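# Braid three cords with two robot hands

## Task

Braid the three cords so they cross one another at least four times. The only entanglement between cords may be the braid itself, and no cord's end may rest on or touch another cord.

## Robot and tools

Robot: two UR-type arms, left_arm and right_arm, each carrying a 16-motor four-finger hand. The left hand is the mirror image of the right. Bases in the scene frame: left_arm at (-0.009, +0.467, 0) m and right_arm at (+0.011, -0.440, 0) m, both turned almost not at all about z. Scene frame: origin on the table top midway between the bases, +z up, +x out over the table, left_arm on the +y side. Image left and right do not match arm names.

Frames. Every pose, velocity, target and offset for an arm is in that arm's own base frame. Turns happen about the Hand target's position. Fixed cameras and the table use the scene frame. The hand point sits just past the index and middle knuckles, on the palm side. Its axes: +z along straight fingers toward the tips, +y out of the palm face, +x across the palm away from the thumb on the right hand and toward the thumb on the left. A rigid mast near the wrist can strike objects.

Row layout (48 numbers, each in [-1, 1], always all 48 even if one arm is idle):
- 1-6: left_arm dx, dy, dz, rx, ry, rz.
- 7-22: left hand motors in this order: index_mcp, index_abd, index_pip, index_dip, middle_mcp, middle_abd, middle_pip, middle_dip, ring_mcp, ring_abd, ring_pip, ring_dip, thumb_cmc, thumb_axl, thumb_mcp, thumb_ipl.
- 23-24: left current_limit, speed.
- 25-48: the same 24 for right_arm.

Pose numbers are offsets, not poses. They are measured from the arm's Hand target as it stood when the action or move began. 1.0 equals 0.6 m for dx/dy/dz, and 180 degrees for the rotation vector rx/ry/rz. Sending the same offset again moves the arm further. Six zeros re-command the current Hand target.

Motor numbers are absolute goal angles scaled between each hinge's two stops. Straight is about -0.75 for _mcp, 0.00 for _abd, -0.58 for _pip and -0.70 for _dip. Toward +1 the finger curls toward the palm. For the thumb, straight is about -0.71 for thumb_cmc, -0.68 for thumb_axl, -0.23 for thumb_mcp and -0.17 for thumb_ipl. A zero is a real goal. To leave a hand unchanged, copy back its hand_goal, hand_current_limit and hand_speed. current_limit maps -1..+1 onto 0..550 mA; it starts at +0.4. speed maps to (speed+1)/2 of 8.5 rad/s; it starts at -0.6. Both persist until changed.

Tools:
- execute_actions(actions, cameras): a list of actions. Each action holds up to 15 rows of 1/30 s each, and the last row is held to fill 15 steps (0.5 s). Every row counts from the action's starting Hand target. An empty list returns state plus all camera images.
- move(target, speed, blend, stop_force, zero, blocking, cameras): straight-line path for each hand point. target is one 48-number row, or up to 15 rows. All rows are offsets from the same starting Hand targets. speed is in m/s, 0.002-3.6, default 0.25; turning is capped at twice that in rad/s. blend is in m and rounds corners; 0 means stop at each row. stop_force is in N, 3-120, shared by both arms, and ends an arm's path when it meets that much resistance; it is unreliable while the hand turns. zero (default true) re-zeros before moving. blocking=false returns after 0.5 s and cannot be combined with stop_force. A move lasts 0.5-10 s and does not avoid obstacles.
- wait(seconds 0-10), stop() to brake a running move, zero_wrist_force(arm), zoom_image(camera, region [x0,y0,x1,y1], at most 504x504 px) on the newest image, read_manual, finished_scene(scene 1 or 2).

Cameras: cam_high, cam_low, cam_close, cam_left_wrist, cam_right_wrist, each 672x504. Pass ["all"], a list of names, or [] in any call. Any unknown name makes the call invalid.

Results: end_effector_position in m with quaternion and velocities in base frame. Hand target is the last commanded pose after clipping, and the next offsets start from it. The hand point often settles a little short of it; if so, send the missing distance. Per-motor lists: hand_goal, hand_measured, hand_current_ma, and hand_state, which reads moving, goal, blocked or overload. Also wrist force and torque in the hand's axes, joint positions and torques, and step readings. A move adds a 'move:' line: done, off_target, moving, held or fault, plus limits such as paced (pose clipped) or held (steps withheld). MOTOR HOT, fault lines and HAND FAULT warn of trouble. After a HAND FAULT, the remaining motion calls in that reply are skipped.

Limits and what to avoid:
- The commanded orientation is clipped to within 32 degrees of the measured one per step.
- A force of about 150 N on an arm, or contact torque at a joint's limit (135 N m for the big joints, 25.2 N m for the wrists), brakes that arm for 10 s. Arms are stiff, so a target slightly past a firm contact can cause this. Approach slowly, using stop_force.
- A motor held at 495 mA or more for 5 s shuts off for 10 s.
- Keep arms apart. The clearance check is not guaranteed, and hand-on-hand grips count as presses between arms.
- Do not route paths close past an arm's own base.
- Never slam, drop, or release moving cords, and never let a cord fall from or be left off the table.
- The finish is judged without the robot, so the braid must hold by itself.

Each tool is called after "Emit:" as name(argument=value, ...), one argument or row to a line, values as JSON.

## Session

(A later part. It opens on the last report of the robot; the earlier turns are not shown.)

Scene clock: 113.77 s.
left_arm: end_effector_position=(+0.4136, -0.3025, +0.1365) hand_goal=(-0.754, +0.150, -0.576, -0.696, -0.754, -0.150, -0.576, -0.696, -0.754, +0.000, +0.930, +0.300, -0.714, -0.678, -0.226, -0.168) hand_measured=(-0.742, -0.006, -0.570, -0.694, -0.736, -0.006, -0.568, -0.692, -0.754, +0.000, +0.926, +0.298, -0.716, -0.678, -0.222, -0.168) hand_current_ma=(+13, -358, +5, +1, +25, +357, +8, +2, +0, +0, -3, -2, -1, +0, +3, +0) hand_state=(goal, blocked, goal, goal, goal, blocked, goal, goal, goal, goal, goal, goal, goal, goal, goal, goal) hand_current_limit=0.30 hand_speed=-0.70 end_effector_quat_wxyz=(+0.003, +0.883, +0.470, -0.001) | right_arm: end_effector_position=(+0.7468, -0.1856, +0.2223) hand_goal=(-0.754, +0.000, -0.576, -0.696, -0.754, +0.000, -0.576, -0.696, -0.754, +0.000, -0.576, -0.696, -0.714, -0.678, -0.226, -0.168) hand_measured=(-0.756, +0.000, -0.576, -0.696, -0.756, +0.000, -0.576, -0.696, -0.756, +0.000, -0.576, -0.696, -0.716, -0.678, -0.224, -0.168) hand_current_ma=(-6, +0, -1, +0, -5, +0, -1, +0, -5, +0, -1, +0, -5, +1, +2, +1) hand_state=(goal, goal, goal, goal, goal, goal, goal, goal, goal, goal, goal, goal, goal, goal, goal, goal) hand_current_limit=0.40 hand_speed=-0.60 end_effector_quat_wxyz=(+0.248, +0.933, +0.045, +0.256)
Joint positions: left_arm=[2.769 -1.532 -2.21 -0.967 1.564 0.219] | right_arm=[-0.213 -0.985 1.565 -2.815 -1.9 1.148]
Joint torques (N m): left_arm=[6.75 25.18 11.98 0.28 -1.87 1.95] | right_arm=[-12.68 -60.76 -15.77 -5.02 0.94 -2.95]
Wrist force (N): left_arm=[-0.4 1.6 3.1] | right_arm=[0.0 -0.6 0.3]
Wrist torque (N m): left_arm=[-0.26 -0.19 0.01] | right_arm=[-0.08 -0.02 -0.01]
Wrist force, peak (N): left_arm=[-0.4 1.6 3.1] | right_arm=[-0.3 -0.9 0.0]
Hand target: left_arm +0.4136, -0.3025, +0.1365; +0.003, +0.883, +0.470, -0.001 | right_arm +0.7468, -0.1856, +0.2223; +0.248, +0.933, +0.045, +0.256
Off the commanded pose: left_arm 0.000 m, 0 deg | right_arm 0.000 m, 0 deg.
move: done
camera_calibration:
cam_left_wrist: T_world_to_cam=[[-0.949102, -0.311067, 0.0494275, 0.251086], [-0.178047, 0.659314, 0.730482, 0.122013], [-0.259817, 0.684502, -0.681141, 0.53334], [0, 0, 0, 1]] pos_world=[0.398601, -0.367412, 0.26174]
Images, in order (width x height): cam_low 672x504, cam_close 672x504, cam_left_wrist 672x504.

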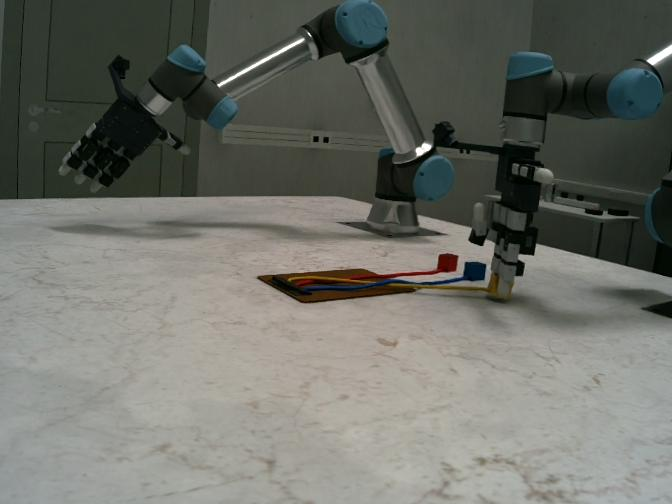

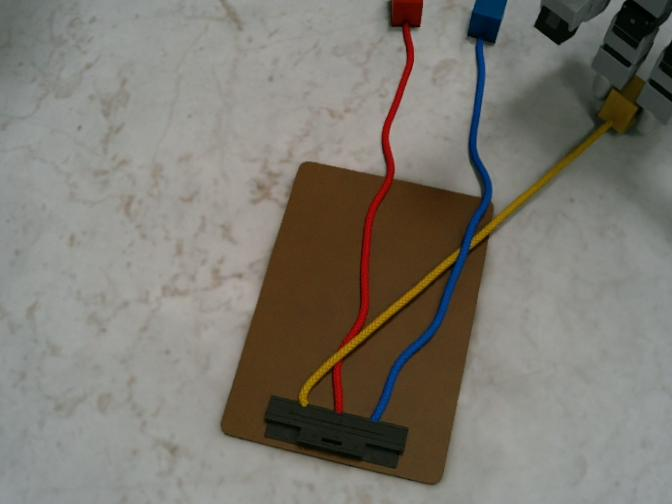

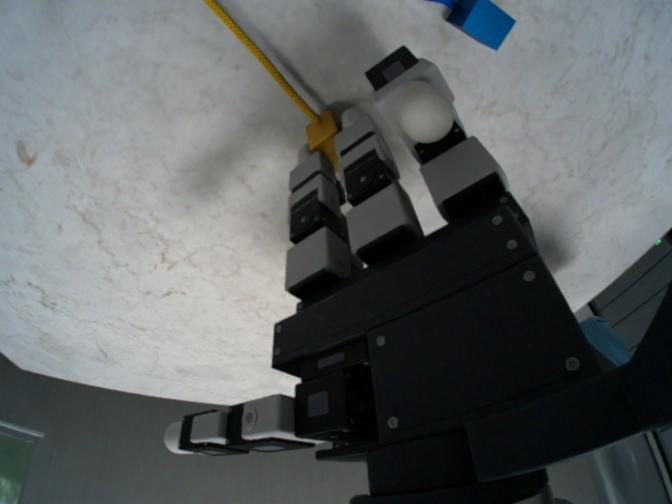

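Emit:
move(
  target=[
    [0,0,-0.0155,0,0,0,-0.754,0.15,-0.576,-0.696,-0.754,-0.15,-0.576,-0.696,-0.754,0,0.93,0.3,-0.714,-0.678,-0.226,-0.168,0.3,-0.7,0,0,0,0,0,0,-0.754,0,-0.576,-0.696,-0.754,0,-0.576,-0.696,-0.754,0,-0.576,-0.696,-0.714,-0.678,-0.226,-0.168,0.4,-0.6],
    [0,0,-0.0155,0,0,0,-0.754,-0.08,-0.576,-0.696,-0.754,0.08,-0.576,-0.696,-0.754,0,0.93,0.3,-0.714,-0.678,-0.226,-0.168,0.3,-0.7,0,0,0,0,0,0,-0.754,0,-0.576,-0.696,-0.754,0,-0.576,-0.696,-0.754,0,-0.576,-0.696,-0.714,-0.678,-0.226,-0.168,0.4,-0.6],
    [0,0,0.149,0,0,0,-0.754,-0.08,-0.576,-0.696,-0.754,0.08,-0.576,-0.696,-0.754,0,0.93,0.3,-0.714,-0.678,-0.226,-0.168,0.3,-0.7,0,0,0,0,0,0,-0.754,0,-0.576,-0.696,-0.754,0,-0.576,-0.696,-0.754,0,-0.576,-0.696,-0.714,-0.678,-0.226,-0.168,0.4,-0.6],
    [-0.0993,-0.2425,0.149,0,0,0.244,-0.754,-0.08,-0.576,-0.696,-0.754,0.08,-0.576,-0.696,-0.754,0,0.93,0.3,-0.714,-0.678,-0.226,-0.168,0.3,-0.7,0,0,0,0,0,0,-0.754,0,-0.576,-0.696,-0.754,0,-0.576,-0.696,-0.754,0,-0.576,-0.696,-0.714,-0.678,-0.226,-0.168,0.4,-0.6],
  ],
  speed=[0.05,0.1,0.25,0.25],
  blend=[0,0,0.02,0],
  cameras=["cam_low","cam_close","cam_left_wrist"],
)

Emit:
zoom_image(
  camera="cam_left_wrist",
  region=[200, 0, 400, 150],
)

Scene clock: 124.37 s.
left_arm: end_effector_position=(+0.3540, -0.4480, +0.2259) hand_goal=(-0.754, -0.080, -0.576, -0.696, -0.754, +0.080, -0.576, -0.696, -0.754, +0.000, +0.930, +0.300, -0.714, -0.678, -0.226, -0.168) hand_measured=(-0.750, -0.076, -0.572, -0.694, -0.750, +0.078, -0.574, -0.694, -0.754, +0.000, +0.926, +0.298, -0.716, -0.678, -0.222, -0.168) hand_current_ma=(+3, +2, +2, +2, +3, -1, +1, +1, +0, +0, -3, -2, -1, +0, +3, +0) hand_state=(goal, goal, goal, goal, goal, goal, goal, goal, goal, goal, goal, goal, goal, goal, goal, goal) hand_current_limit=0.30 hand_speed=-0.70 end_effector_quat_wxyz=(+0.004, +0.643, +0.766, +0.000) | right_arm: end_effector_position=(+0.7468, -0.1856, +0.2223) hand_goal=(-0.754, +0.000, -0.576, -0.696, -0.754, +0.000, -0.576, -0.696, -0.754, +0.000, -0.576, -0.696, -0.714, -0.678, -0.226, -0.168) hand_measured=(-0.756, +0.000, -0.576, -0.696, -0.756, +0.000, -0.576, -0.696, -0.756, +0.000, -0.576, -0.696, -0.716, -0.678, -0.224, -0.168) hand_current_ma=(-6, +0, -1, +0, -5, +0, -1, +0, -5, +0, -1, +0, -5, +1, +2, +1) hand_state=(goal, goal, goal, goal, goal, goal, goal, goal, goal, goal, goal, goal, goal, goal, goal, goal) hand_current_limit=0.40 hand_speed=-0.60 end_effector_quat_wxyz=(+0.248, +0.933, +0.045, +0.256)
Joint positions: left_arm=[2.327 -1.733 -1.739 -1.233 1.572 -0.989] | right_arm=[-0.213 -0.985 1.565 -2.815 -1.9 1.148]
Joint torques (N m): left_arm=[-6.59 21.53 29.34 0.54 2 -2.19] | right_arm=[-12.79 -60.58 -16.23 -4.84 0.97 -2.95]
Wrist force (N): left_arm=[-0.8 0.3 1.6] | right_arm=[-0.1 -0.5 0.1]
Wrist torque (N m): left_arm=[0.02 -0.07 0.10] | right_arm=[-0.05 0.00 -0.03]
Wrist force, peak (N): left_arm=[-0.4 2.9 -2.6] | right_arm=[0.0 -0.8 0.5]
Hand target: left_arm +0.3540, -0.4480, +0.2259; +0.004, +0.643, +0.766, +0.000 | right_arm +0.7468, -0.1856, +0.2223; +0.248, +0.933, +0.045, +0.256
Off the commanded pose: left_arm 0.000 m, 0 deg | right_arm 0.000 m, 0 deg.
move: done
camera_calibration:
cam_left_wrist: T_world_to_cam=[[-0.468078, -0.882302, 0.0494566, -0.281245], [-0.585513, 0.351571, 0.730461, 0.148406], [-0.661874, 0.312955, -0.681162, 0.654229], [0, 0, 0, 1]] pos_world=[0.388267, -0.505063, 0.35114]
Images, in order (width x height): cam_low 672x504, cam_close 672x504, cam_left_wrist 672x504.

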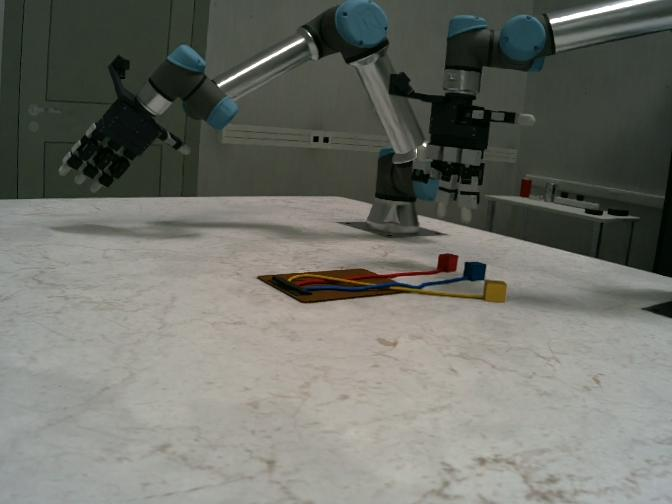

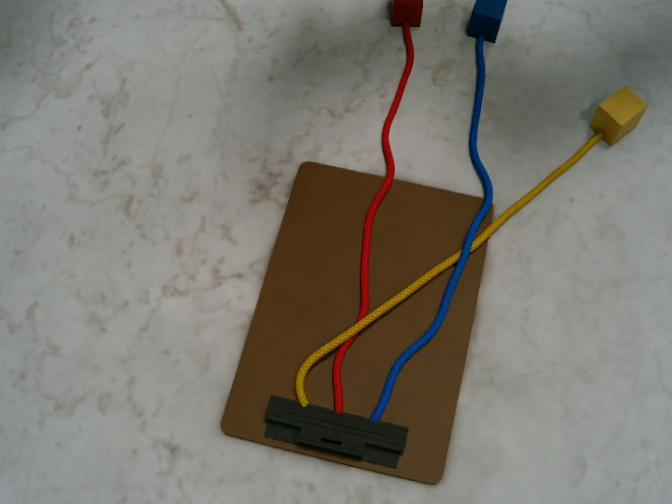

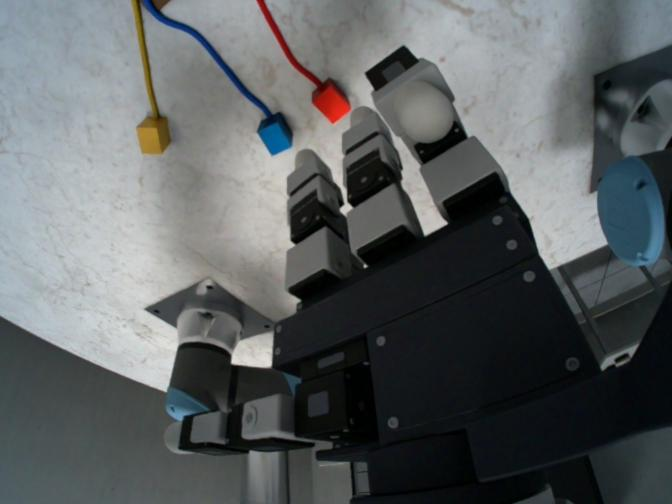

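Scaled by 2.520 from the camera's 672x504 image, which has a finer 960x720 frame.

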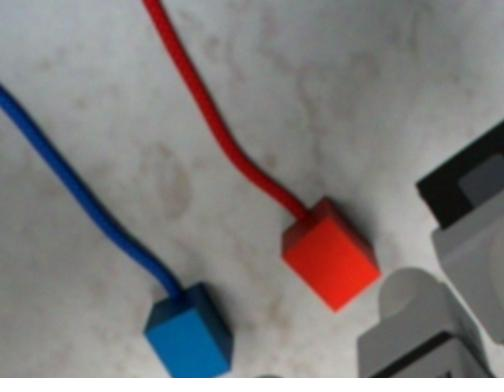

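Emit:
move(
  target=[
    [0.006,0.0033,-0.1658,0,0,0.028,-0.754,-0.08,-0.576,-0.696,-0.754,0.08,-0.576,-0.696,-0.754,0,0.93,0.3,-0.714,-0.678,-0.226,-0.168,0.3,-0.7,0,0,0,0,0,0,-0.754,0,-0.576,-0.696,-0.754,0,-0.576,-0.696,-0.754,0,-0.576,-0.696,-0.714,-0.678,-0.226,-0.168,0.4,-0.6],
    [0.006,0.0033,-0.1658,0,0,0.028,-0.754,0.15,-0.576,-0.696,-0.754,-0.15,-0.576,-0.696,-0.754,0,0.93,0.3,-0.714,-0.678,-0.226,-0.168,0.3,-0.7,0,0,0,0,0,0,-0.754,0,-0.576,-0.696,-0.754,0,-0.576,-0.696,-0.754,0,-0.576,-0.696,-0.714,-0.678,-0.226,-0.168,0.4,-0.6],
    [0.0477,0.0083,0,0,0,0.028,-0.754,0.15,-0.576,-0.696,-0.754,-0.15,-0.576,-0.696,-0.754,0,0.93,0.3,-0.714,-0.678,-0.226,-0.168,0.3,-0.7,0,0,0,0,0,0,-0.754,0,-0.576,-0.696,-0.754,0,-0.576,-0.696,-0.754,0,-0.576,-0.696,-0.714,-0.678,-0.226,-0.168,0.4,-0.6],
    [0.0643,0.1487,0,0,0,-0.153,-0.754,0.15,-0.576,-0.696,-0.754,-0.15,-0.576,-0.696,-0.754,0,0.93,0.3,-0.714,-0.678,-0.226,-0.168,0.3,-0.7,0,0,0,0,0,0,-0.754,0,-0.576,-0.696,-0.754,0,-0.576,-0.696,-0.754,0,-0.576,-0.696,-0.714,-0.678,-0.226,-0.168,0.4,-0.6],
  ],
  speed=[0.15,0.1,0.15,0.2],
  blend=[0,0,0.01,0],
  cameras=["cam_low","cam_close","cam_left_wrist"],
)

Scene clock: 133.83 s.
left_arm: end_effector_position=(+0.3926, -0.3588, +0.2259) hand_goal=(-0.754, +0.150, -0.576, -0.696, -0.754, -0.150, -0.576, -0.696, -0.754, +0.000, +0.930, +0.300, -0.714, -0.678, -0.226, -0.168) hand_measured=(-0.756, -0.006, -0.576, -0.694, -0.750, -0.006, -0.574, -0.694, -0.754, +0.000, +0.926, +0.298, -0.716, -0.678, -0.222, -0.168) hand_current_ma=(-1, -357, +0, +1, +3, +357, +1, +1, +0, +0, -3, -2, -1, +0, +3, +0) hand_state=(goal, blocked, goal, goal, goal, blocked, goal, goal, goal, goal, goal, goal, goal, goal, goal, goal) hand_current_limit=0.30 hand_speed=-0.70 end_effector_quat_wxyz=(+0.004, +0.807, +0.591, -0.001) | right_arm: end_effector_position=(+0.7468, -0.1856, +0.2223) hand_goal=(-0.754, +0.000, -0.576, -0.696, -0.754, +0.000, -0.576, -0.696, -0.754, +0.000, -0.576, -0.696, -0.714, -0.678, -0.226, -0.168) hand_measured=(-0.756, +0.000, -0.576, -0.696, -0.756, +0.000, -0.576, -0.696, -0.756, +0.000, -0.576, -0.696, -0.716, -0.678, -0.224, -0.168) hand_current_ma=(-6, +0, -1, +0, -5, +0, -1, +0, -5, +0, -1, +0, -5, +1, +2, +1) hand_state=(goal, goal, goal, goal, goal, goal, goal, goal, goal, goal, goal, goal, goal, goal, goal, goal) hand_current_limit=0.40 hand_speed=-0.60 end_effector_quat_wxyz=(+0.248, +0.933, +0.045, +0.256)
Joint positions: left_arm=[2.572 -1.518 -1.967 -1.221 1.566 -0.264] | right_arm=[-0.213 -0.985 1.565 -2.815 -1.9 1.148]
Joint torques (N m): left_arm=[7.71 27.43 15.36 0.76 -1.93 1.95] | right_arm=[-12.91 -60.95 -16.1 -4.84 0.94 -2.94]
Wrist force (N): left_arm=[-0.4 0.6 2.5] | right_arm=[0.0 -0.5 0.4]
Wrist torque (N m): left_arm=[0.01 -0.15 0.01] | right_arm=[-0.07 -0.02 -0.01]
Wrist force, peak (N): left_arm=[-0.5 0.4 3.6] | right_arm=[-0.2 -0.8 0.3]
Hand target: left_arm +0.3926, -0.3588, +0.2259; +0.004, +0.807, +0.591, -0.001 | right_arm +0.7468, -0.1856, +0.2223; +0.248, +0.933, +0.045, +0.256
Off the commanded pose: left_arm 0.000 m, 0 deg | right_arm 0.000 m, 0 deg.
move: done
camera_calibration:
cam_left_wrist: T_world_to_cam=[[-0.822909, -0.56602, 0.0494105, 0.0682706], [-0.356689, 0.582343, 0.730513, 0.13256], [-0.442259, 0.583522, -0.681109, 0.66267], [0, 0, 0, 1]] pos_world=[0.396535, -0.425235, 0.35114]
Images, in order (width x height): cam_low 672x504, cam_close 672x504, cam_left_wrist 672x504.

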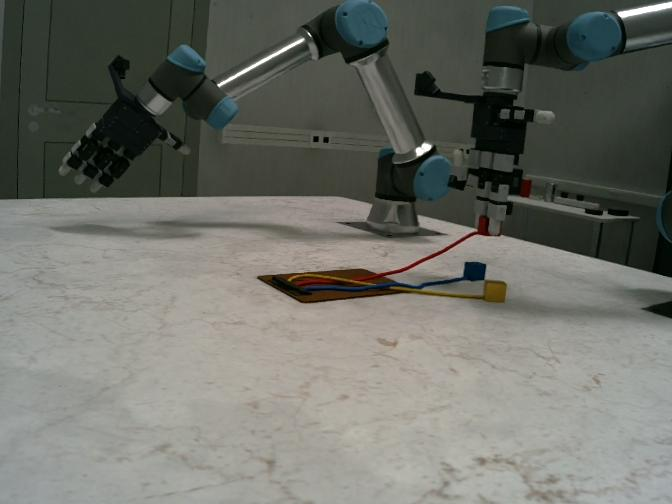

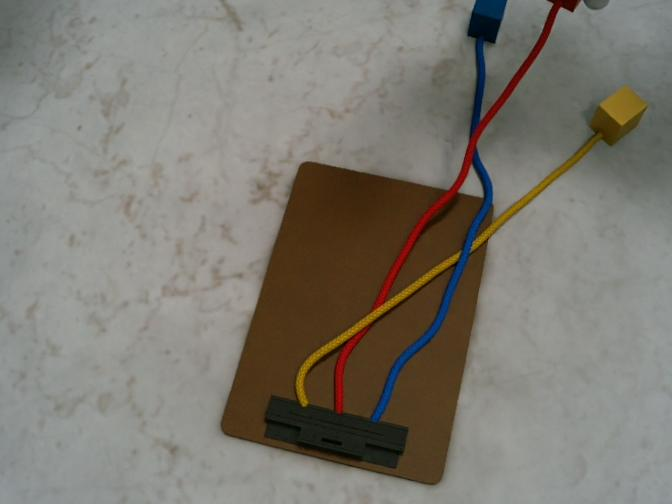

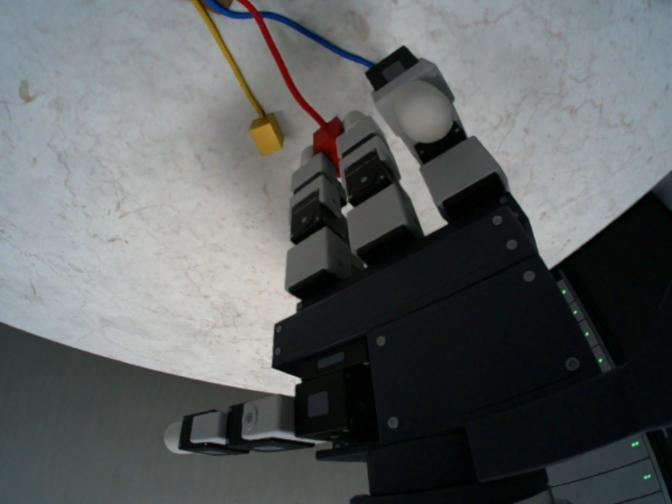

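Emit:
move(
  target=[
    [-0.0187,0.0058,-0.0083,0,0,0,-0.754,0.15,-0.576,-0.696,-0.754,-0.15,-0.576,-0.696,-0.754,0,0.93,0.3,-0.714,-0.678,-0.226,-0.168,0.3,-0.7,0,0,0,0,0,0,-0.754,0,-0.576,-0.696,-0.754,0,-0.576,-0.696,-0.754,0,-0.576,-0.696,-0.714,-0.678,-0.226,-0.168,0.4,-0.6],
    [-0.0415,0.0127,-0.16,0,0,0,-0.754,0.15,-0.576,-0.696,-0.754,-0.15,-0.576,-0.696,-0.754,0,0.93,0.3,-0.714,-0.678,-0.226,-0.168,0.3,-0.7,0,0,0,0,0,0,-0.754,0,-0.576,-0.696,-0.754,0,-0.576,-0.696,-0.754,0,-0.576,-0.696,-0.714,-0.678,-0.226,-0.168,0.4,-0.6],
  ],
  speed=[0.1,0.1],
  blend=[0.004,0],
  cameras=["cam_close","cam_left_wrist"],
)

Scene clock: 136.87 s.
left_arm: end_effector_position=(+0.3677, -0.3512, +0.1300) hand_goal=(-0.754, +0.150, -0.576, -0.696, -0.754, -0.150, -0.576, -0.696, -0.754, +0.000, +0.930, +0.300, -0.714, -0.678, -0.226, -0.168) hand_measured=(-0.756, -0.006, -0.576, -0.694, -0.748, -0.006, -0.574, -0.694, -0.754, +0.000, +0.926, +0.298, -0.716, -0.678, -0.222, -0.168) hand_current_ma=(-1, -357, +0, +1, +5, +357, +1, +1, +0, +0, -3, -2, -1, +0, +3, +0) hand_state=(goal, blocked, goal, goal, goal, blocked, goal, goal, goal, goal, goal, goal, goal, goal, goal, goal) hand_current_limit=0.30 hand_speed=-0.70 end_effector_quat_wxyz=(+0.004, +0.807, +0.591, -0.001) | right_arm: end_effector_position=(+0.7468, -0.1856, +0.2223) hand_goal=(-0.754, +0.000, -0.576, -0.696, -0.754, +0.000, -0.576, -0.696, -0.754, +0.000, -0.576, -0.696, -0.714, -0.678, -0.226, -0.168) hand_measured=(-0.756, +0.000, -0.576, -0.696, -0.756, +0.000, -0.576, -0.696, -0.756, +0.000, -0.576, -0.696, -0.716, -0.678, -0.224, -0.168) hand_current_ma=(-6, +0, -1, +0, -5, +0, -1, +0, -5, +0, -1, +0, -5, +1, +2, +1) hand_state=(goal, goal, goal, goal, goal, goal, goal, goal, goal, goal, goal, goal, goal, goal, goal, goal) hand_current_limit=0.40 hand_speed=-0.60 end_effector_quat_wxyz=(+0.248, +0.933, +0.045, +0.256)
Joint positions: left_arm=[2.555 -1.584 -2.18 -0.942 1.566 -0.28] | right_arm=[-0.213 -0.985 1.565 -2.815 -1.9 1.148]
Joint torques (N m): left_arm=[-6.96 12.2 12.87 4.36 1.68 -2.29] | right_arm=[-12.62 -60.88 -16.51 -4.7 0.76 -2.96]
Wrist force (N): left_arm=[-0.4 0.7 2.3] | right_arm=[0.0 -0.4 0.2]
Wrist torque (N m): left_arm=[0.00 -0.16 0.10] | right_arm=[-0.04 -0.02 0.00]
Wrist force, peak (N): left_arm=[-0.9 0.8 3.0] | right_arm=[0.1 -0.8 0.5]
Hand target: left_arm +0.3677, -0.3512, +0.1299; +0.004, +0.807, +0.591, -0.001 | right_arm +0.7468, -0.1856, +0.2223; +0.248, +0.933, +0.045, +0.256
Off the commanded pose: left_arm 0.000 m, 0 deg | right_arm 0.000 m, 0 deg.
move: done
camera_calibration:
cam_left_wrist: T_world_to_cam=[[-0.822936, -0.56597, 0.0495469, 0.0568169], [-0.356634, 0.582498, 0.730417, 0.189377], [-0.442255, 0.583416, -0.681202, 0.581882], [0, 0, 0, 1]] pos_world=[0.371635, -0.417634, 0.25524]
Images, in order (width x height): cam_close 672x504, cam_left_wrist 672x504.

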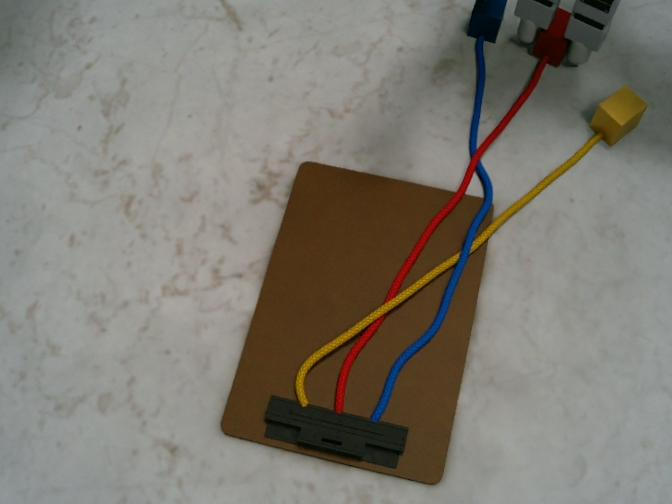

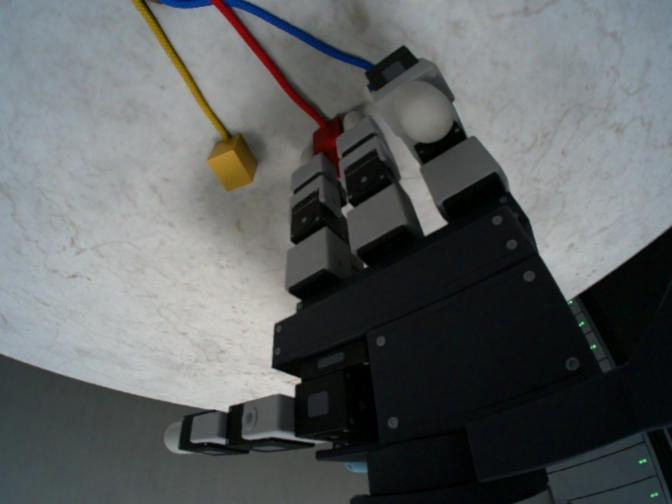

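Emit:
move(
  target=[
    [-0.01,0.02,-0.0042,0,0,0,-0.754,0.15,-0.576,-0.696,-0.754,-0.15,-0.576,-0.696,-0.754,0,0.93,0.3,-0.714,-0.678,-0.226,-0.168,0.3,-0.7,0,0,0,0,0,0,-0.754,0,-0.576,-0.696,-0.754,0,-0.576,-0.696,-0.754,0,-0.576,-0.696,-0.714,-0.678,-0.226,-0.168,0.4,-0.6],
    [-0.01,0.02,-0.0042,0,0,0,-0.754,-0.08,-0.576,-0.696,-0.754,0.08,-0.576,-0.696,-0.754,0,0.93,0.3,-0.714,-0.678,-0.226,-0.168,0.3,-0.7,0,0,0,0,0,0,-0.754,0,-0.576,-0.696,-0.754,0,-0.576,-0.696,-0.754,0,-0.576,-0.696,-0.714,-0.678,-0.226,-0.168,0.4,-0.6],
    [-0.01,0.02,0.16,0,0,0,-0.754,-0.08,-0.576,-0.696,-0.754,0.08,-0.576,-0.696,-0.754,0,0.93,0.3,-0.714,-0.678,-0.226,-0.168,0.3,-0.7,0,0,0,0,0,0,-0.754,0,-0.576,-0.696,-0.754,0,-0.576,-0.696,-0.754,0,-0.576,-0.696,-0.714,-0.678,-0.226,-0.168,0.4,-0.6],
    [-0.0178,-0.0647,0.16,0,0,0.097,-0.754,-0.08,-0.576,-0.696,-0.754,0.08,-0.576,-0.696,-0.754,0,0.93,0.3,-0.714,-0.678,-0.226,-0.168,0.3,-0.7,0,0,0,0,0,0,-0.754,0,-0.576,-0.696,-0.754,0,-0.576,-0.696,-0.754,0,-0.576,-0.696,-0.714,-0.678,-0.226,-0.168,0.4,-0.6],
  ],
  speed=[0.05,0.1,0.25,0.25],
  blend=[0,0,0.02,0],
  cameras=["cam_low","cam_close","cam_left_wrist"],
)

Emit:
zoom_image(
  camera="cam_left_wrist",
  region=[230, 20, 430, 170],
)

Scene clock: 146.33 s.
left_arm: end_effector_position=(+0.3570, -0.3900, +0.2259) hand_goal=(-0.754, -0.080, -0.576, -0.696, -0.754, +0.080, -0.576, -0.696, -0.754, +0.000, +0.930, +0.300, -0.714, -0.678, -0.226, -0.168) hand_measured=(-0.750, -0.076, -0.572, -0.694, -0.750, +0.078, -0.574, -0.694, -0.754, +0.000, +0.926, +0.298, -0.716, -0.678, -0.222, -0.168) hand_current_ma=(+3, +2, +2, +1, +3, -1, +1, +1, +0, +0, -3, -2, -1, +0, +3, +0) hand_state=(goal, goal, goal, goal, goal, goal, goal, goal, goal, goal, goal, goal, goal, goal, goal, goal) hand_current_limit=0.30 hand_speed=-0.70 end_effector_quat_wxyz=(+0.004, +0.708, +0.707, +0.000) | right_arm: end_effector_position=(+0.7468, -0.1856, +0.2223) hand_goal=(-0.754, +0.000, -0.576, -0.696, -0.754, +0.000, -0.576, -0.696, -0.754, +0.000, -0.576, -0.696, -0.714, -0.678, -0.226, -0.168) hand_measured=(-0.756, +0.000, -0.576, -0.696, -0.756, +0.000, -0.576, -0.696, -0.756, +0.000, -0.576, -0.696, -0.716, -0.678, -0.224, -0.168) hand_current_ma=(-6, +0, -1, +0, -5, +0, -1, +0, -5, +0, -1, +0, -5, +1, +2, +1) hand_state=(goal, goal, goal, goal, goal, goal, goal, goal, goal, goal, goal, goal, goal, goal, goal, goal) hand_current_limit=0.40 hand_speed=-0.60 end_effector_quat_wxyz=(+0.248, +0.933, +0.045, +0.256)
Joint positions: left_arm=[2.427 -1.583 -1.904 -1.218 1.569 -0.713] | right_arm=[-0.213 -0.985 1.565 -2.815 -1.9 1.148]
Joint torques (N m): left_arm=[-6.32 15.39 29.02 0.65 2.03 -2.23] | right_arm=[-12.83 -60.15 -16.36 -4.67 0.74 -2.96]
Wrist force (N): left_arm=[-0.3 0.5 1.3] | right_arm=[-0.3 -0.3 0.1]
Wrist torque (N m): left_arm=[0.04 -0.16 0.15] | right_arm=[-0.03 0.03 -0.03]
Wrist force, peak (N): left_arm=[-1.2 3.0 -1.9] | right_arm=[-0.1 -0.9 0.4]
Hand target: left_arm +0.3570, -0.3900, +0.2259; +0.004, +0.708, +0.707, +0.000 | right_arm +0.7468, -0.1856, +0.2223; +0.248, +0.933, +0.045, +0.256
Off the commanded pose: left_arm 0.000 m, 0 deg | right_arm 0.000 m, 0 deg.
move: done
camera_calibration:
cam_left_wrist: T_world_to_cam=[[-0.615291, -0.786745, 0.0494869, -0.138899], [-0.5149, 0.448637, 0.730481, 0.142402], [-0.596904, 0.423978, -0.681137, 0.658147], [0, 0, 0, 1]] pos_world=[0.380711, -0.452205, 0.35114]
Images, in order (width x height): cam_low 672x504, cam_close 672x504, cam_left_wrist 672x504.

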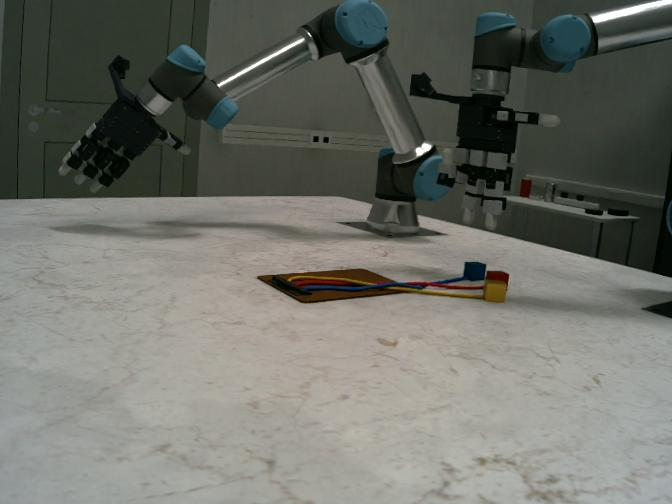

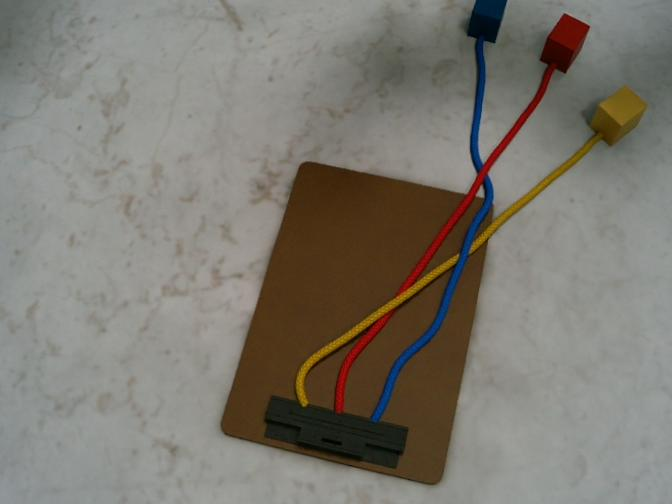

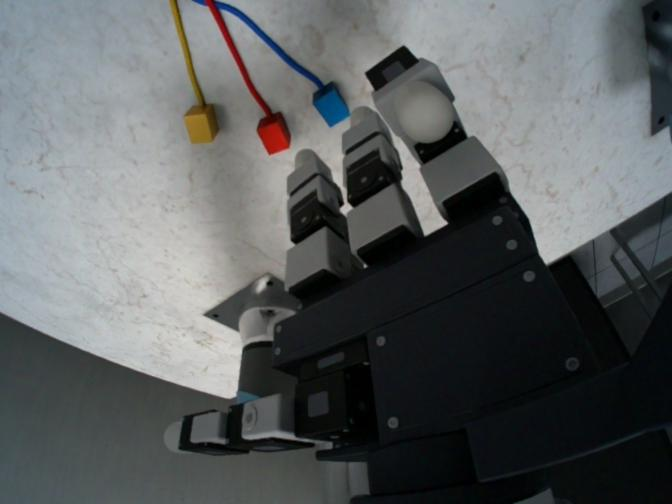

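Scaled by 2.520 from the camera's 672x504 image, which has a finer 960x720 frame.

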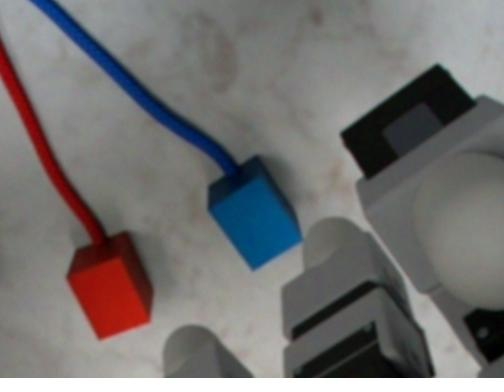

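Emit:
move(
  target=[
    [0,-0.014,-0.1658,0,0,-0.025,-0.754,-0.09,-0.576,-0.696,-0.754,0.09,-0.576,-0.696,-0.754,0,0.93,0.3,-0.714,-0.678,-0.226,-0.168,0.3,-0.7,0,0,0,0,0,0,-0.754,0,-0.576,-0.696,-0.754,0,-0.576,-0.696,-0.754,0,-0.576,-0.696,-0.714,-0.678,-0.226,-0.168,0.4,-0.6],
    [0,-0.014,-0.1658,0,0,-0.025,-0.754,0.15,-0.576,-0.696,-0.754,-0.15,-0.576,-0.696,-0.754,0,0.93,0.3,-0.714,-0.678,-0.226,-0.168,0.3,-0.7,0,0,0,0,0,0,-0.754,0,-0.576,-0.696,-0.754,0,-0.576,-0.696,-0.754,0,-0.576,-0.696,-0.714,-0.678,-0.226,-0.168,0.4,-0.6],
    [0,-0.014,-0.149,0,0,-0.025,-0.754,0.15,-0.576,-0.696,-0.754,-0.15,-0.576,-0.696,-0.754,0,0.93,0.3,-0.714,-0.678,-0.226,-0.168,0.3,-0.7,0,0,0,0,0,0,-0.754,0,-0.576,-0.696,-0.754,0,-0.576,-0.696,-0.754,0,-0.576,-0.696,-0.714,-0.678,-0.226,-0.168,0.4,-0.6],
    [-0.0065,-0.1293,-0.149,0,0,0.05,-0.754,0.15,-0.576,-0.696,-0.754,-0.15,-0.576,-0.696,-0.754,0,0.93,0.3,-0.714,-0.678,-0.226,-0.168,0.3,-0.7,0,0,0,0,0,0,-0.754,0,-0.576,-0.696,-0.754,0,-0.576,-0.696,-0.754,0,-0.576,-0.696,-0.714,-0.678,-0.226,-0.168,0.4,-0.6],
  ],
  speed=[0.15,0.1,0.1,0.08],
  blend=[0,0,0.005,0],
  cameras=["cam_low","cam_close","cam_left_wrist"],
)

Scene clock: 155.40 s.
left_arm: end_effector_position=(+0.3531, -0.4676, +0.1365) hand_goal=(-0.754, +0.150, -0.576, -0.696, -0.754, -0.150, -0.576, -0.696, -0.754, +0.000, +0.930, +0.300, -0.714, -0.678, -0.226, -0.168) hand_measured=(-0.752, -0.006, -0.574, -0.694, -0.750, -0.006, -0.574, -0.694, -0.754, +0.000, +0.926, +0.298, -0.716, -0.678, -0.222, -0.168) hand_current_ma=(+1, -357, +1, +1, +3, +357, +1, +1, +0, +0, -3, -2, -1, +0, +3, +0) hand_state=(goal, blocked, goal, goal, goal, blocked, goal, goal, goal, goal, goal, goal, goal, goal, goal, goal) hand_current_limit=0.30 hand_speed=-0.70 end_effector_quat_wxyz=(+0.004, +0.650, +0.760, +0.000) | right_arm: end_effector_position=(+0.7468, -0.1856, +0.2223) hand_goal=(-0.754, +0.000, -0.576, -0.696, -0.754, +0.000, -0.576, -0.696, -0.754, +0.000, -0.576, -0.696, -0.714, -0.678, -0.226, -0.168) hand_measured=(-0.756, +0.000, -0.576, -0.696, -0.756, +0.000, -0.576, -0.696, -0.756, +0.000, -0.576, -0.696, -0.716, -0.678, -0.224, -0.168) hand_current_ma=(-6, +0, -1, +0, -5, +0, -1, +0, -5, +0, -1, +0, -5, +1, +2, +1) hand_state=(goal, goal, goal, goal, goal, goal, goal, goal, goal, goal, goal, goal, goal, goal, goal, goal) hand_current_limit=0.40 hand_speed=-0.60 end_effector_quat_wxyz=(+0.248, +0.933, +0.045, +0.256)
Joint positions: left_arm=[2.302 -1.859 -1.832 -1.014 1.572 -0.995] | right_arm=[-0.213 -0.985 1.565 -2.815 -1.9 1.148]
Joint torques (N m): left_arm=[-6.75 23.15 26.48 0.6 1.96 -2.32] | right_arm=[-12.46 -60.42 -16.02 -4.6 0.6 -2.85]
Wrist force (N): left_arm=[-0.4 1.0 2.4] | right_arm=[0.1 -0.7 0.3]
Wrist torque (N m): left_arm=[-0.02 -0.13 0.15] | right_arm=[-0.09 -0.03 -0.01]
Wrist force, peak (N): left_arm=[-0.9 0.2 2.8] | right_arm=[-0.4 -0.8 0.1]
Hand target: left_arm +0.3531, -0.4676, +0.1365; +0.004, +0.650, +0.760, +0.000 | right_arm +0.7468, -0.1856, +0.2223; +0.248, +0.933, +0.045, +0.256
Off the commanded pose: left_arm 0.000 m, 0 deg | right_arm 0.000 m, 0 deg.
move: done
camera_calibration:
cam_left_wrist: T_world_to_cam=[[-0.484652, -0.873309, 0.049442, -0.284448], [-0.578764, 0.362547, 0.730474, 0.222806], [-0.655854, 0.32541, -0.681149, 0.602556], [0, 0, 0, 1]] pos_world=[0.386282, -0.525266, 0.26174]
Images, in order (width x height): cam_low 672x504, cam_close 672x504, cam_left_wrist 672x504.

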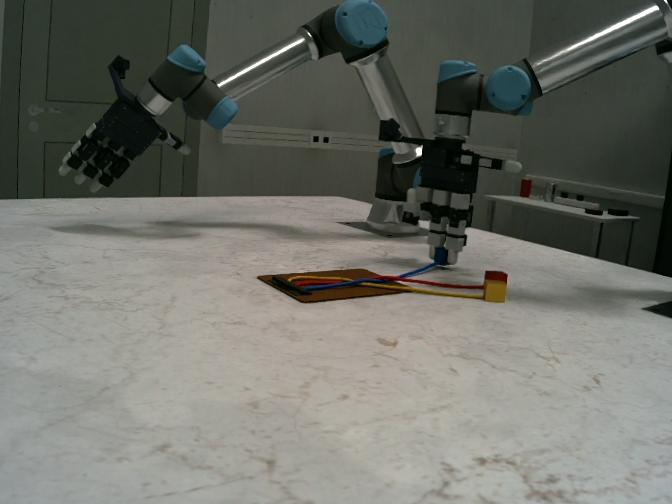

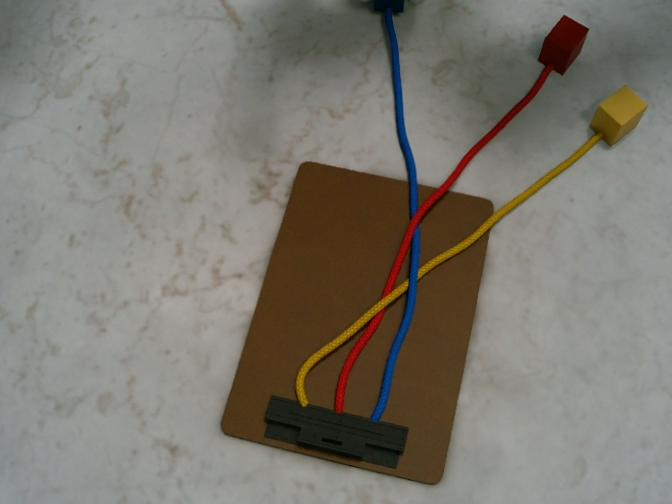

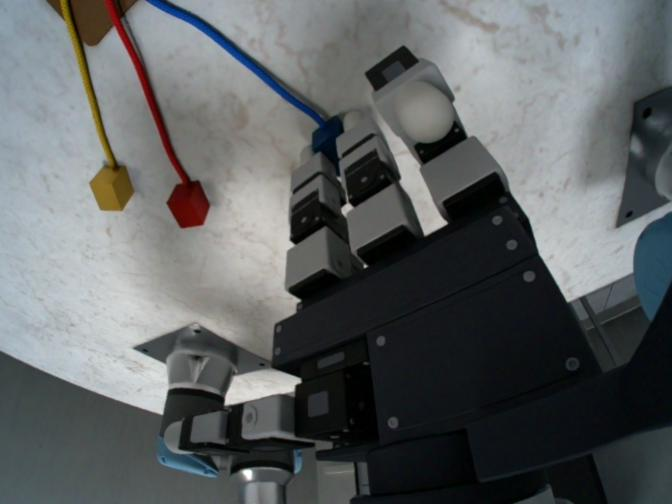

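Emit:
move(
  target=[
    [-0.01,-0.0333,-0.0155,0,0,0,-0.754,0.15,-0.576,-0.696,-0.754,-0.15,-0.576,-0.696,-0.754,0,0.93,0.3,-0.714,-0.678,-0.226,-0.168,0.3,-0.7,0,0,0,0,0,0,-0.754,0,-0.576,-0.696,-0.754,0,-0.576,-0.696,-0.754,0,-0.576,-0.696,-0.714,-0.678,-0.226,-0.168,0.4,-0.6],
    [-0.01,-0.0333,-0.0155,0,0,0,-0.754,-0.08,-0.576,-0.696,-0.754,0.08,-0.576,-0.696,-0.754,0,0.93,0.3,-0.714,-0.678,-0.226,-0.168,0.3,-0.7,0,0,0,0,0,0,-0.754,0,-0.576,-0.696,-0.754,0,-0.576,-0.696,-0.754,0,-0.576,-0.696,-0.714,-0.678,-0.226,-0.168,0.4,-0.6],
    [-0.01,-0.0333,0.149,0,0,0,-0.754,-0.08,-0.576,-0.696,-0.754,0.08,-0.576,-0.696,-0.754,0,0.93,0.3,-0.714,-0.678,-0.226,-0.168,0.3,-0.7,0,0,0,0,0,0,-0.754,0,-0.576,-0.696,-0.754,0,-0.576,-0.696,-0.754,0,-0.576,-0.696,-0.714,-0.678,-0.226,-0.168,0.4,-0.6],
    [0.1198,0.2718,0.149,0,0,-0.239,-0.754,-0.1,-0.576,-0.696,-0.754,0.1,-0.576,-0.696,-0.754,0,0.93,0.3,-0.714,-0.678,-0.226,-0.168,0.3,-0.7,0,0,0,0,0,0,-0.754,0,-0.576,-0.696,-0.754,0,-0.576,-0.696,-0.754,0,-0.576,-0.696,-0.714,-0.678,-0.226,-0.168,0.4,-0.6],
  ],
  speed=[0.05,0.1,0.25,0.3],
  blend=[0,0,0.02,0],
  cameras=["cam_close","cam_left_wrist"],
)

Emit:
zoom_image(
  camera="cam_left_wrist",
  region=[230, 20, 430, 170],
)

Scene clock: 166.43 s.
left_arm: end_effector_position=(+0.4250, -0.3045, +0.2259) hand_goal=(-0.754, -0.100, -0.576, -0.696, -0.754, +0.100, -0.576, -0.696, -0.754, +0.000, +0.930, +0.300, -0.714, -0.678, -0.226, -0.168) hand_measured=(-0.750, -0.096, -0.574, -0.694, -0.750, +0.096, -0.574, -0.694, -0.754, +0.000, +0.926, +0.298, -0.716, -0.678, -0.222, -0.168) hand_current_ma=(+2, +2, +2, +1, +2, -2, +1, +1, +0, +0, -3, -2, -1, +0, +3, +0) hand_state=(goal, goal, goal, goal, goal, goal, goal, goal, goal, goal, goal, goal, goal, goal, goal, goal) hand_current_limit=0.30 hand_speed=-0.70 end_effector_quat_wxyz=(+0.003, +0.883, +0.469, -0.001) | right_arm: end_effector_position=(+0.7468, -0.1856, +0.2223) hand_goal=(-0.754, +0.000, -0.576, -0.696, -0.754, +0.000, -0.576, -0.696, -0.754, +0.000, -0.576, -0.696, -0.714, -0.678, -0.226, -0.168) hand_measured=(-0.756, +0.000, -0.576, -0.696, -0.756, +0.000, -0.576, -0.696, -0.756, +0.000, -0.576, -0.696, -0.716, -0.678, -0.224, -0.168) hand_current_ma=(-6, +0, -1, +0, -5, +0, -1, +0, -5, +0, -1, +0, -5, +1, +2, +1) hand_state=(goal, goal, goal, goal, goal, goal, goal, goal, goal, goal, goal, goal, goal, goal, goal, goal) hand_current_limit=0.40 hand_speed=-0.60 end_effector_quat_wxyz=(+0.248, +0.933, +0.045, +0.256)
Joint positions: left_arm=[2.775 -1.446 -2.031 -1.232 1.564 0.229] | right_arm=[-0.213 -0.985 1.565 -2.815 -1.9 1.148]
Joint torques (N m): left_arm=[6.82 23.81 14.69 0.54 -2.03 1.87] | right_arm=[-12.6 -61.12 -16.31 -4.51 0.67 -2.95]
Wrist force (N): left_arm=[-0.3 0.6 1.6] | right_arm=[-0.2 -0.4 0.0]
Wrist torque (N m): left_arm=[0.06 -0.14 -0.01] | right_arm=[-0.04 0.03 -0.03]
Wrist force, peak (N): left_arm=[0.6 3.2 -2.3] | right_arm=[-0.5 -0.7 0.1]
Hand target: left_arm +0.4250, -0.3045, +0.2259; +0.003, +0.883, +0.469, -0.001 | right_arm +0.7468, -0.1856, +0.2223; +0.248, +0.933, +0.045, +0.256
Off the commanded pose: left_arm 0.000 m, 0 deg | right_arm 0.000 m, 0 deg.
move: done
camera_calibration:
cam_left_wrist: T_world_to_cam=[[-0.950141, -0.30788, 0.0494196, 0.258312], [-0.175834, 0.659894, 0.730494, 0.05926], [-0.257516, 0.685383, -0.681128, 0.597824], [0, 0, 0, 1]] pos_world=[0.409802, -0.369315, 0.35114]
Images, in order (width x height): cam_close 672x504, cam_left_wrist 672x504.

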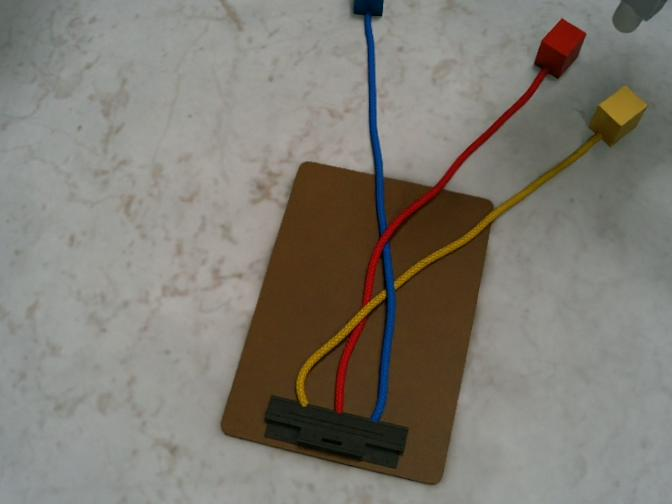

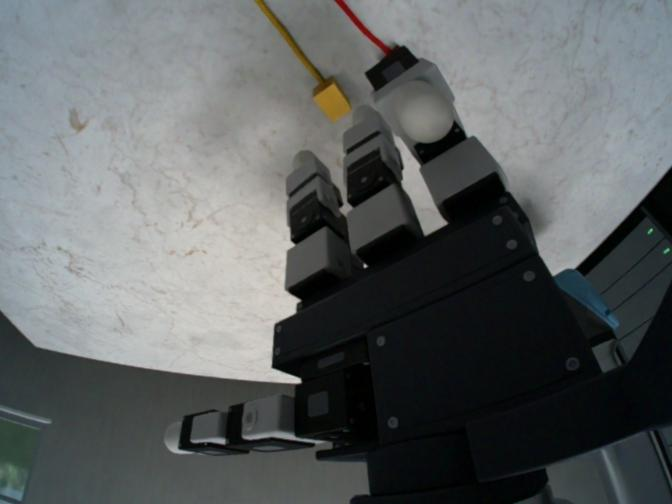

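Scaled by 2.520 from the camera's 672x504 image, which has a finer 960x720 frame.

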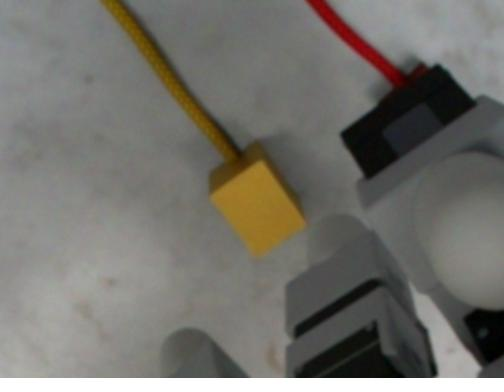

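Emit:
move(
  target=[
    [-0.0047,-0.0197,-0.1658,0,0,-0.017,-0.754,-0.1,-0.576,-0.696,-0.754,0.1,-0.576,-0.696,-0.754,0,0.93,0.3,-0.714,-0.678,-0.226,-0.168,0.3,-0.7,0,0,0,0,0,0,-0.754,0,-0.576,-0.696,-0.754,0,-0.576,-0.696,-0.754,0,-0.576,-0.696,-0.714,-0.678,-0.226,-0.168,0.4,-0.6],
    [-0.0047,-0.0197,-0.1658,0,0,-0.017,-0.754,0.15,-0.576,-0.696,-0.754,-0.15,-0.576,-0.696,-0.754,0,0.93,0.3,-0.714,-0.678,-0.226,-0.168,0.3,-0.7,0,0,0,0,0,0,-0.754,0,-0.576,-0.696,-0.754,0,-0.576,-0.696,-0.754,0,-0.576,-0.696,-0.714,-0.678,-0.226,-0.168,0.4,-0.6],
    [0.0253,-0.0422,0,0,0,-0.017,-0.754,0.15,-0.576,-0.696,-0.754,-0.15,-0.576,-0.696,-0.754,0,0.93,0.3,-0.714,-0.678,-0.226,-0.168,0.3,-0.7,0,0,0,0,0,0,-0.754,0,-0.576,-0.696,-0.754,0,-0.576,-0.696,-0.754,0,-0.576,-0.696,-0.714,-0.678,-0.226,-0.168,0.4,-0.6],
    [-0.0265,-0.2035,0,0,0,0.139,-0.754,0.15,-0.576,-0.696,-0.754,-0.15,-0.576,-0.696,-0.754,0,0.93,0.3,-0.714,-0.678,-0.226,-0.168,0.3,-0.7,0,0,0,0,0,0,-0.754,0,-0.576,-0.696,-0.754,0,-0.576,-0.696,-0.754,0,-0.576,-0.696,-0.714,-0.678,-0.226,-0.168,0.4,-0.6],
  ],
  speed=[0.15,0.1,0.15,0.2],
  blend=[0,0,0.01,0],
  cameras=["cam_low","cam_close","cam_left_wrist"],
)

Scene clock: 176.43 s.
left_arm: end_effector_position=(+0.4091, -0.4266, +0.2259) hand_goal=(-0.754, +0.150, -0.576, -0.696, -0.754, -0.150, -0.576, -0.696, -0.754, +0.000, +0.930, +0.300, -0.714, -0.678, -0.226, -0.168) hand_measured=(-0.754, -0.006, -0.574, -0.694, -0.750, -0.006, -0.574, -0.694, -0.754, +0.000, +0.926, +0.298, -0.716, -0.678, -0.222, -0.168) hand_current_ma=(+0, -358, +1, +1, +2, +357, +1, +1, +0, +0, -3, -2, -1, +0, +3, +0) hand_state=(goal, blocked, goal, goal, goal, blocked, goal, goal, goal, goal, goal, goal, goal, goal, goal, goal) hand_current_limit=0.30 hand_speed=-0.70 end_effector_quat_wxyz=(+0.004, +0.761, +0.649, -0.001) | right_arm: end_effector_position=(+0.7468, -0.1856, +0.2223) hand_goal=(-0.754, +0.000, -0.576, -0.696, -0.754, +0.000, -0.576, -0.696, -0.754, +0.000, -0.576, -0.696, -0.714, -0.678, -0.226, -0.168) hand_measured=(-0.756, +0.000, -0.576, -0.696, -0.756, +0.000, -0.576, -0.696, -0.756, +0.000, -0.576, -0.696, -0.716, -0.678, -0.224, -0.168) hand_current_ma=(-6, +0, -1, +0, -5, +0, -1, +0, -5, +0, -1, +0, -5, +1, +2, +1) hand_state=(goal, goal, goal, goal, goal, goal, goal, goal, goal, goal, goal, goal, goal, goal, goal, goal) hand_current_limit=0.40 hand_speed=-0.60 end_effector_quat_wxyz=(+0.248, +0.933, +0.045, +0.256)
Joint positions: left_arm=[2.457 -1.696 -1.782 -1.227 1.568 -0.526] | right_arm=[-0.213 -0.985 1.565 -2.815 -1.9 1.148]
Joint torques (N m): left_arm=[-6.06 21.55 29.8 0.64 2.04 -2.4] | right_arm=[-12.75 -60.67 -16.3 -4.42 0.62 -2.9]
Wrist force (N): left_arm=[-0.4 0.6 2.4] | right_arm=[-0.1 -0.4 0.2]
Wrist torque (N m): left_arm=[-0.03 -0.16 0.12] | right_arm=[-0.05 0.00 -0.02]
Wrist force, peak (N): left_arm=[-0.6 -0.3 4.1] | right_arm=[-0.1 -1.0 0.0]
Hand target: left_arm +0.4091, -0.4266, +0.2259; +0.004, +0.761, +0.649, -0.001 | right_arm +0.7468, -0.1856, +0.2223; +0.248, +0.933, +0.045, +0.256
Off the commanded pose: left_arm 0.000 m, 0 deg | right_arm 0.000 m, 0 deg.
move: done
camera_calibration:
cam_left_wrist: T_world_to_cam=[[-0.730808, -0.680787, 0.0494878, -0.0431592], [-0.438364, 0.523673, 0.730482, 0.186279], [-0.523218, 0.512149, -0.681137, 0.71216], [0, 0, 0, 1]] pos_world=[0.422731, -0.491663, 0.35114]
Images, in order (width x height): cam_low 672x504, cam_close 672x504, cam_left_wrist 672x504.

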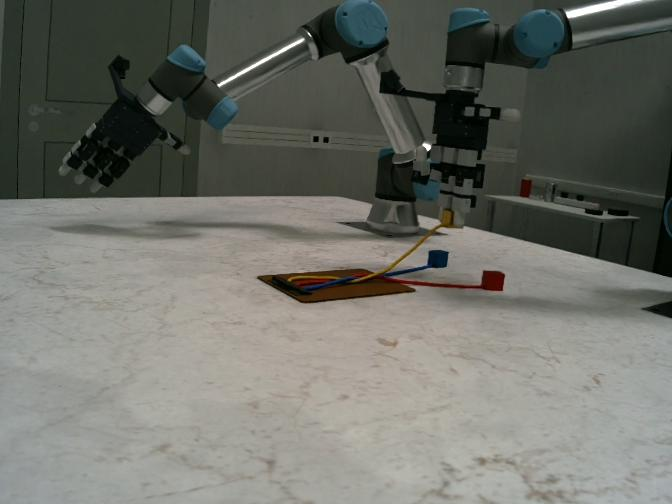

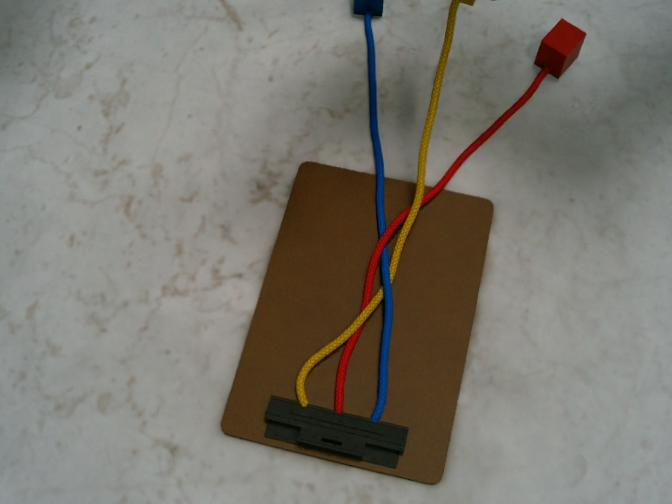

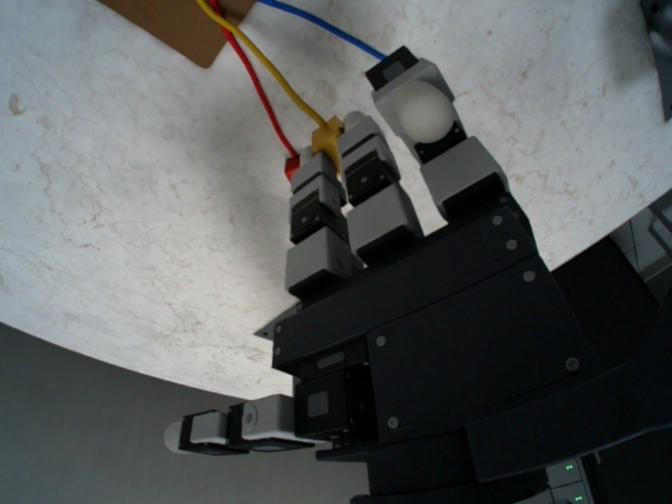

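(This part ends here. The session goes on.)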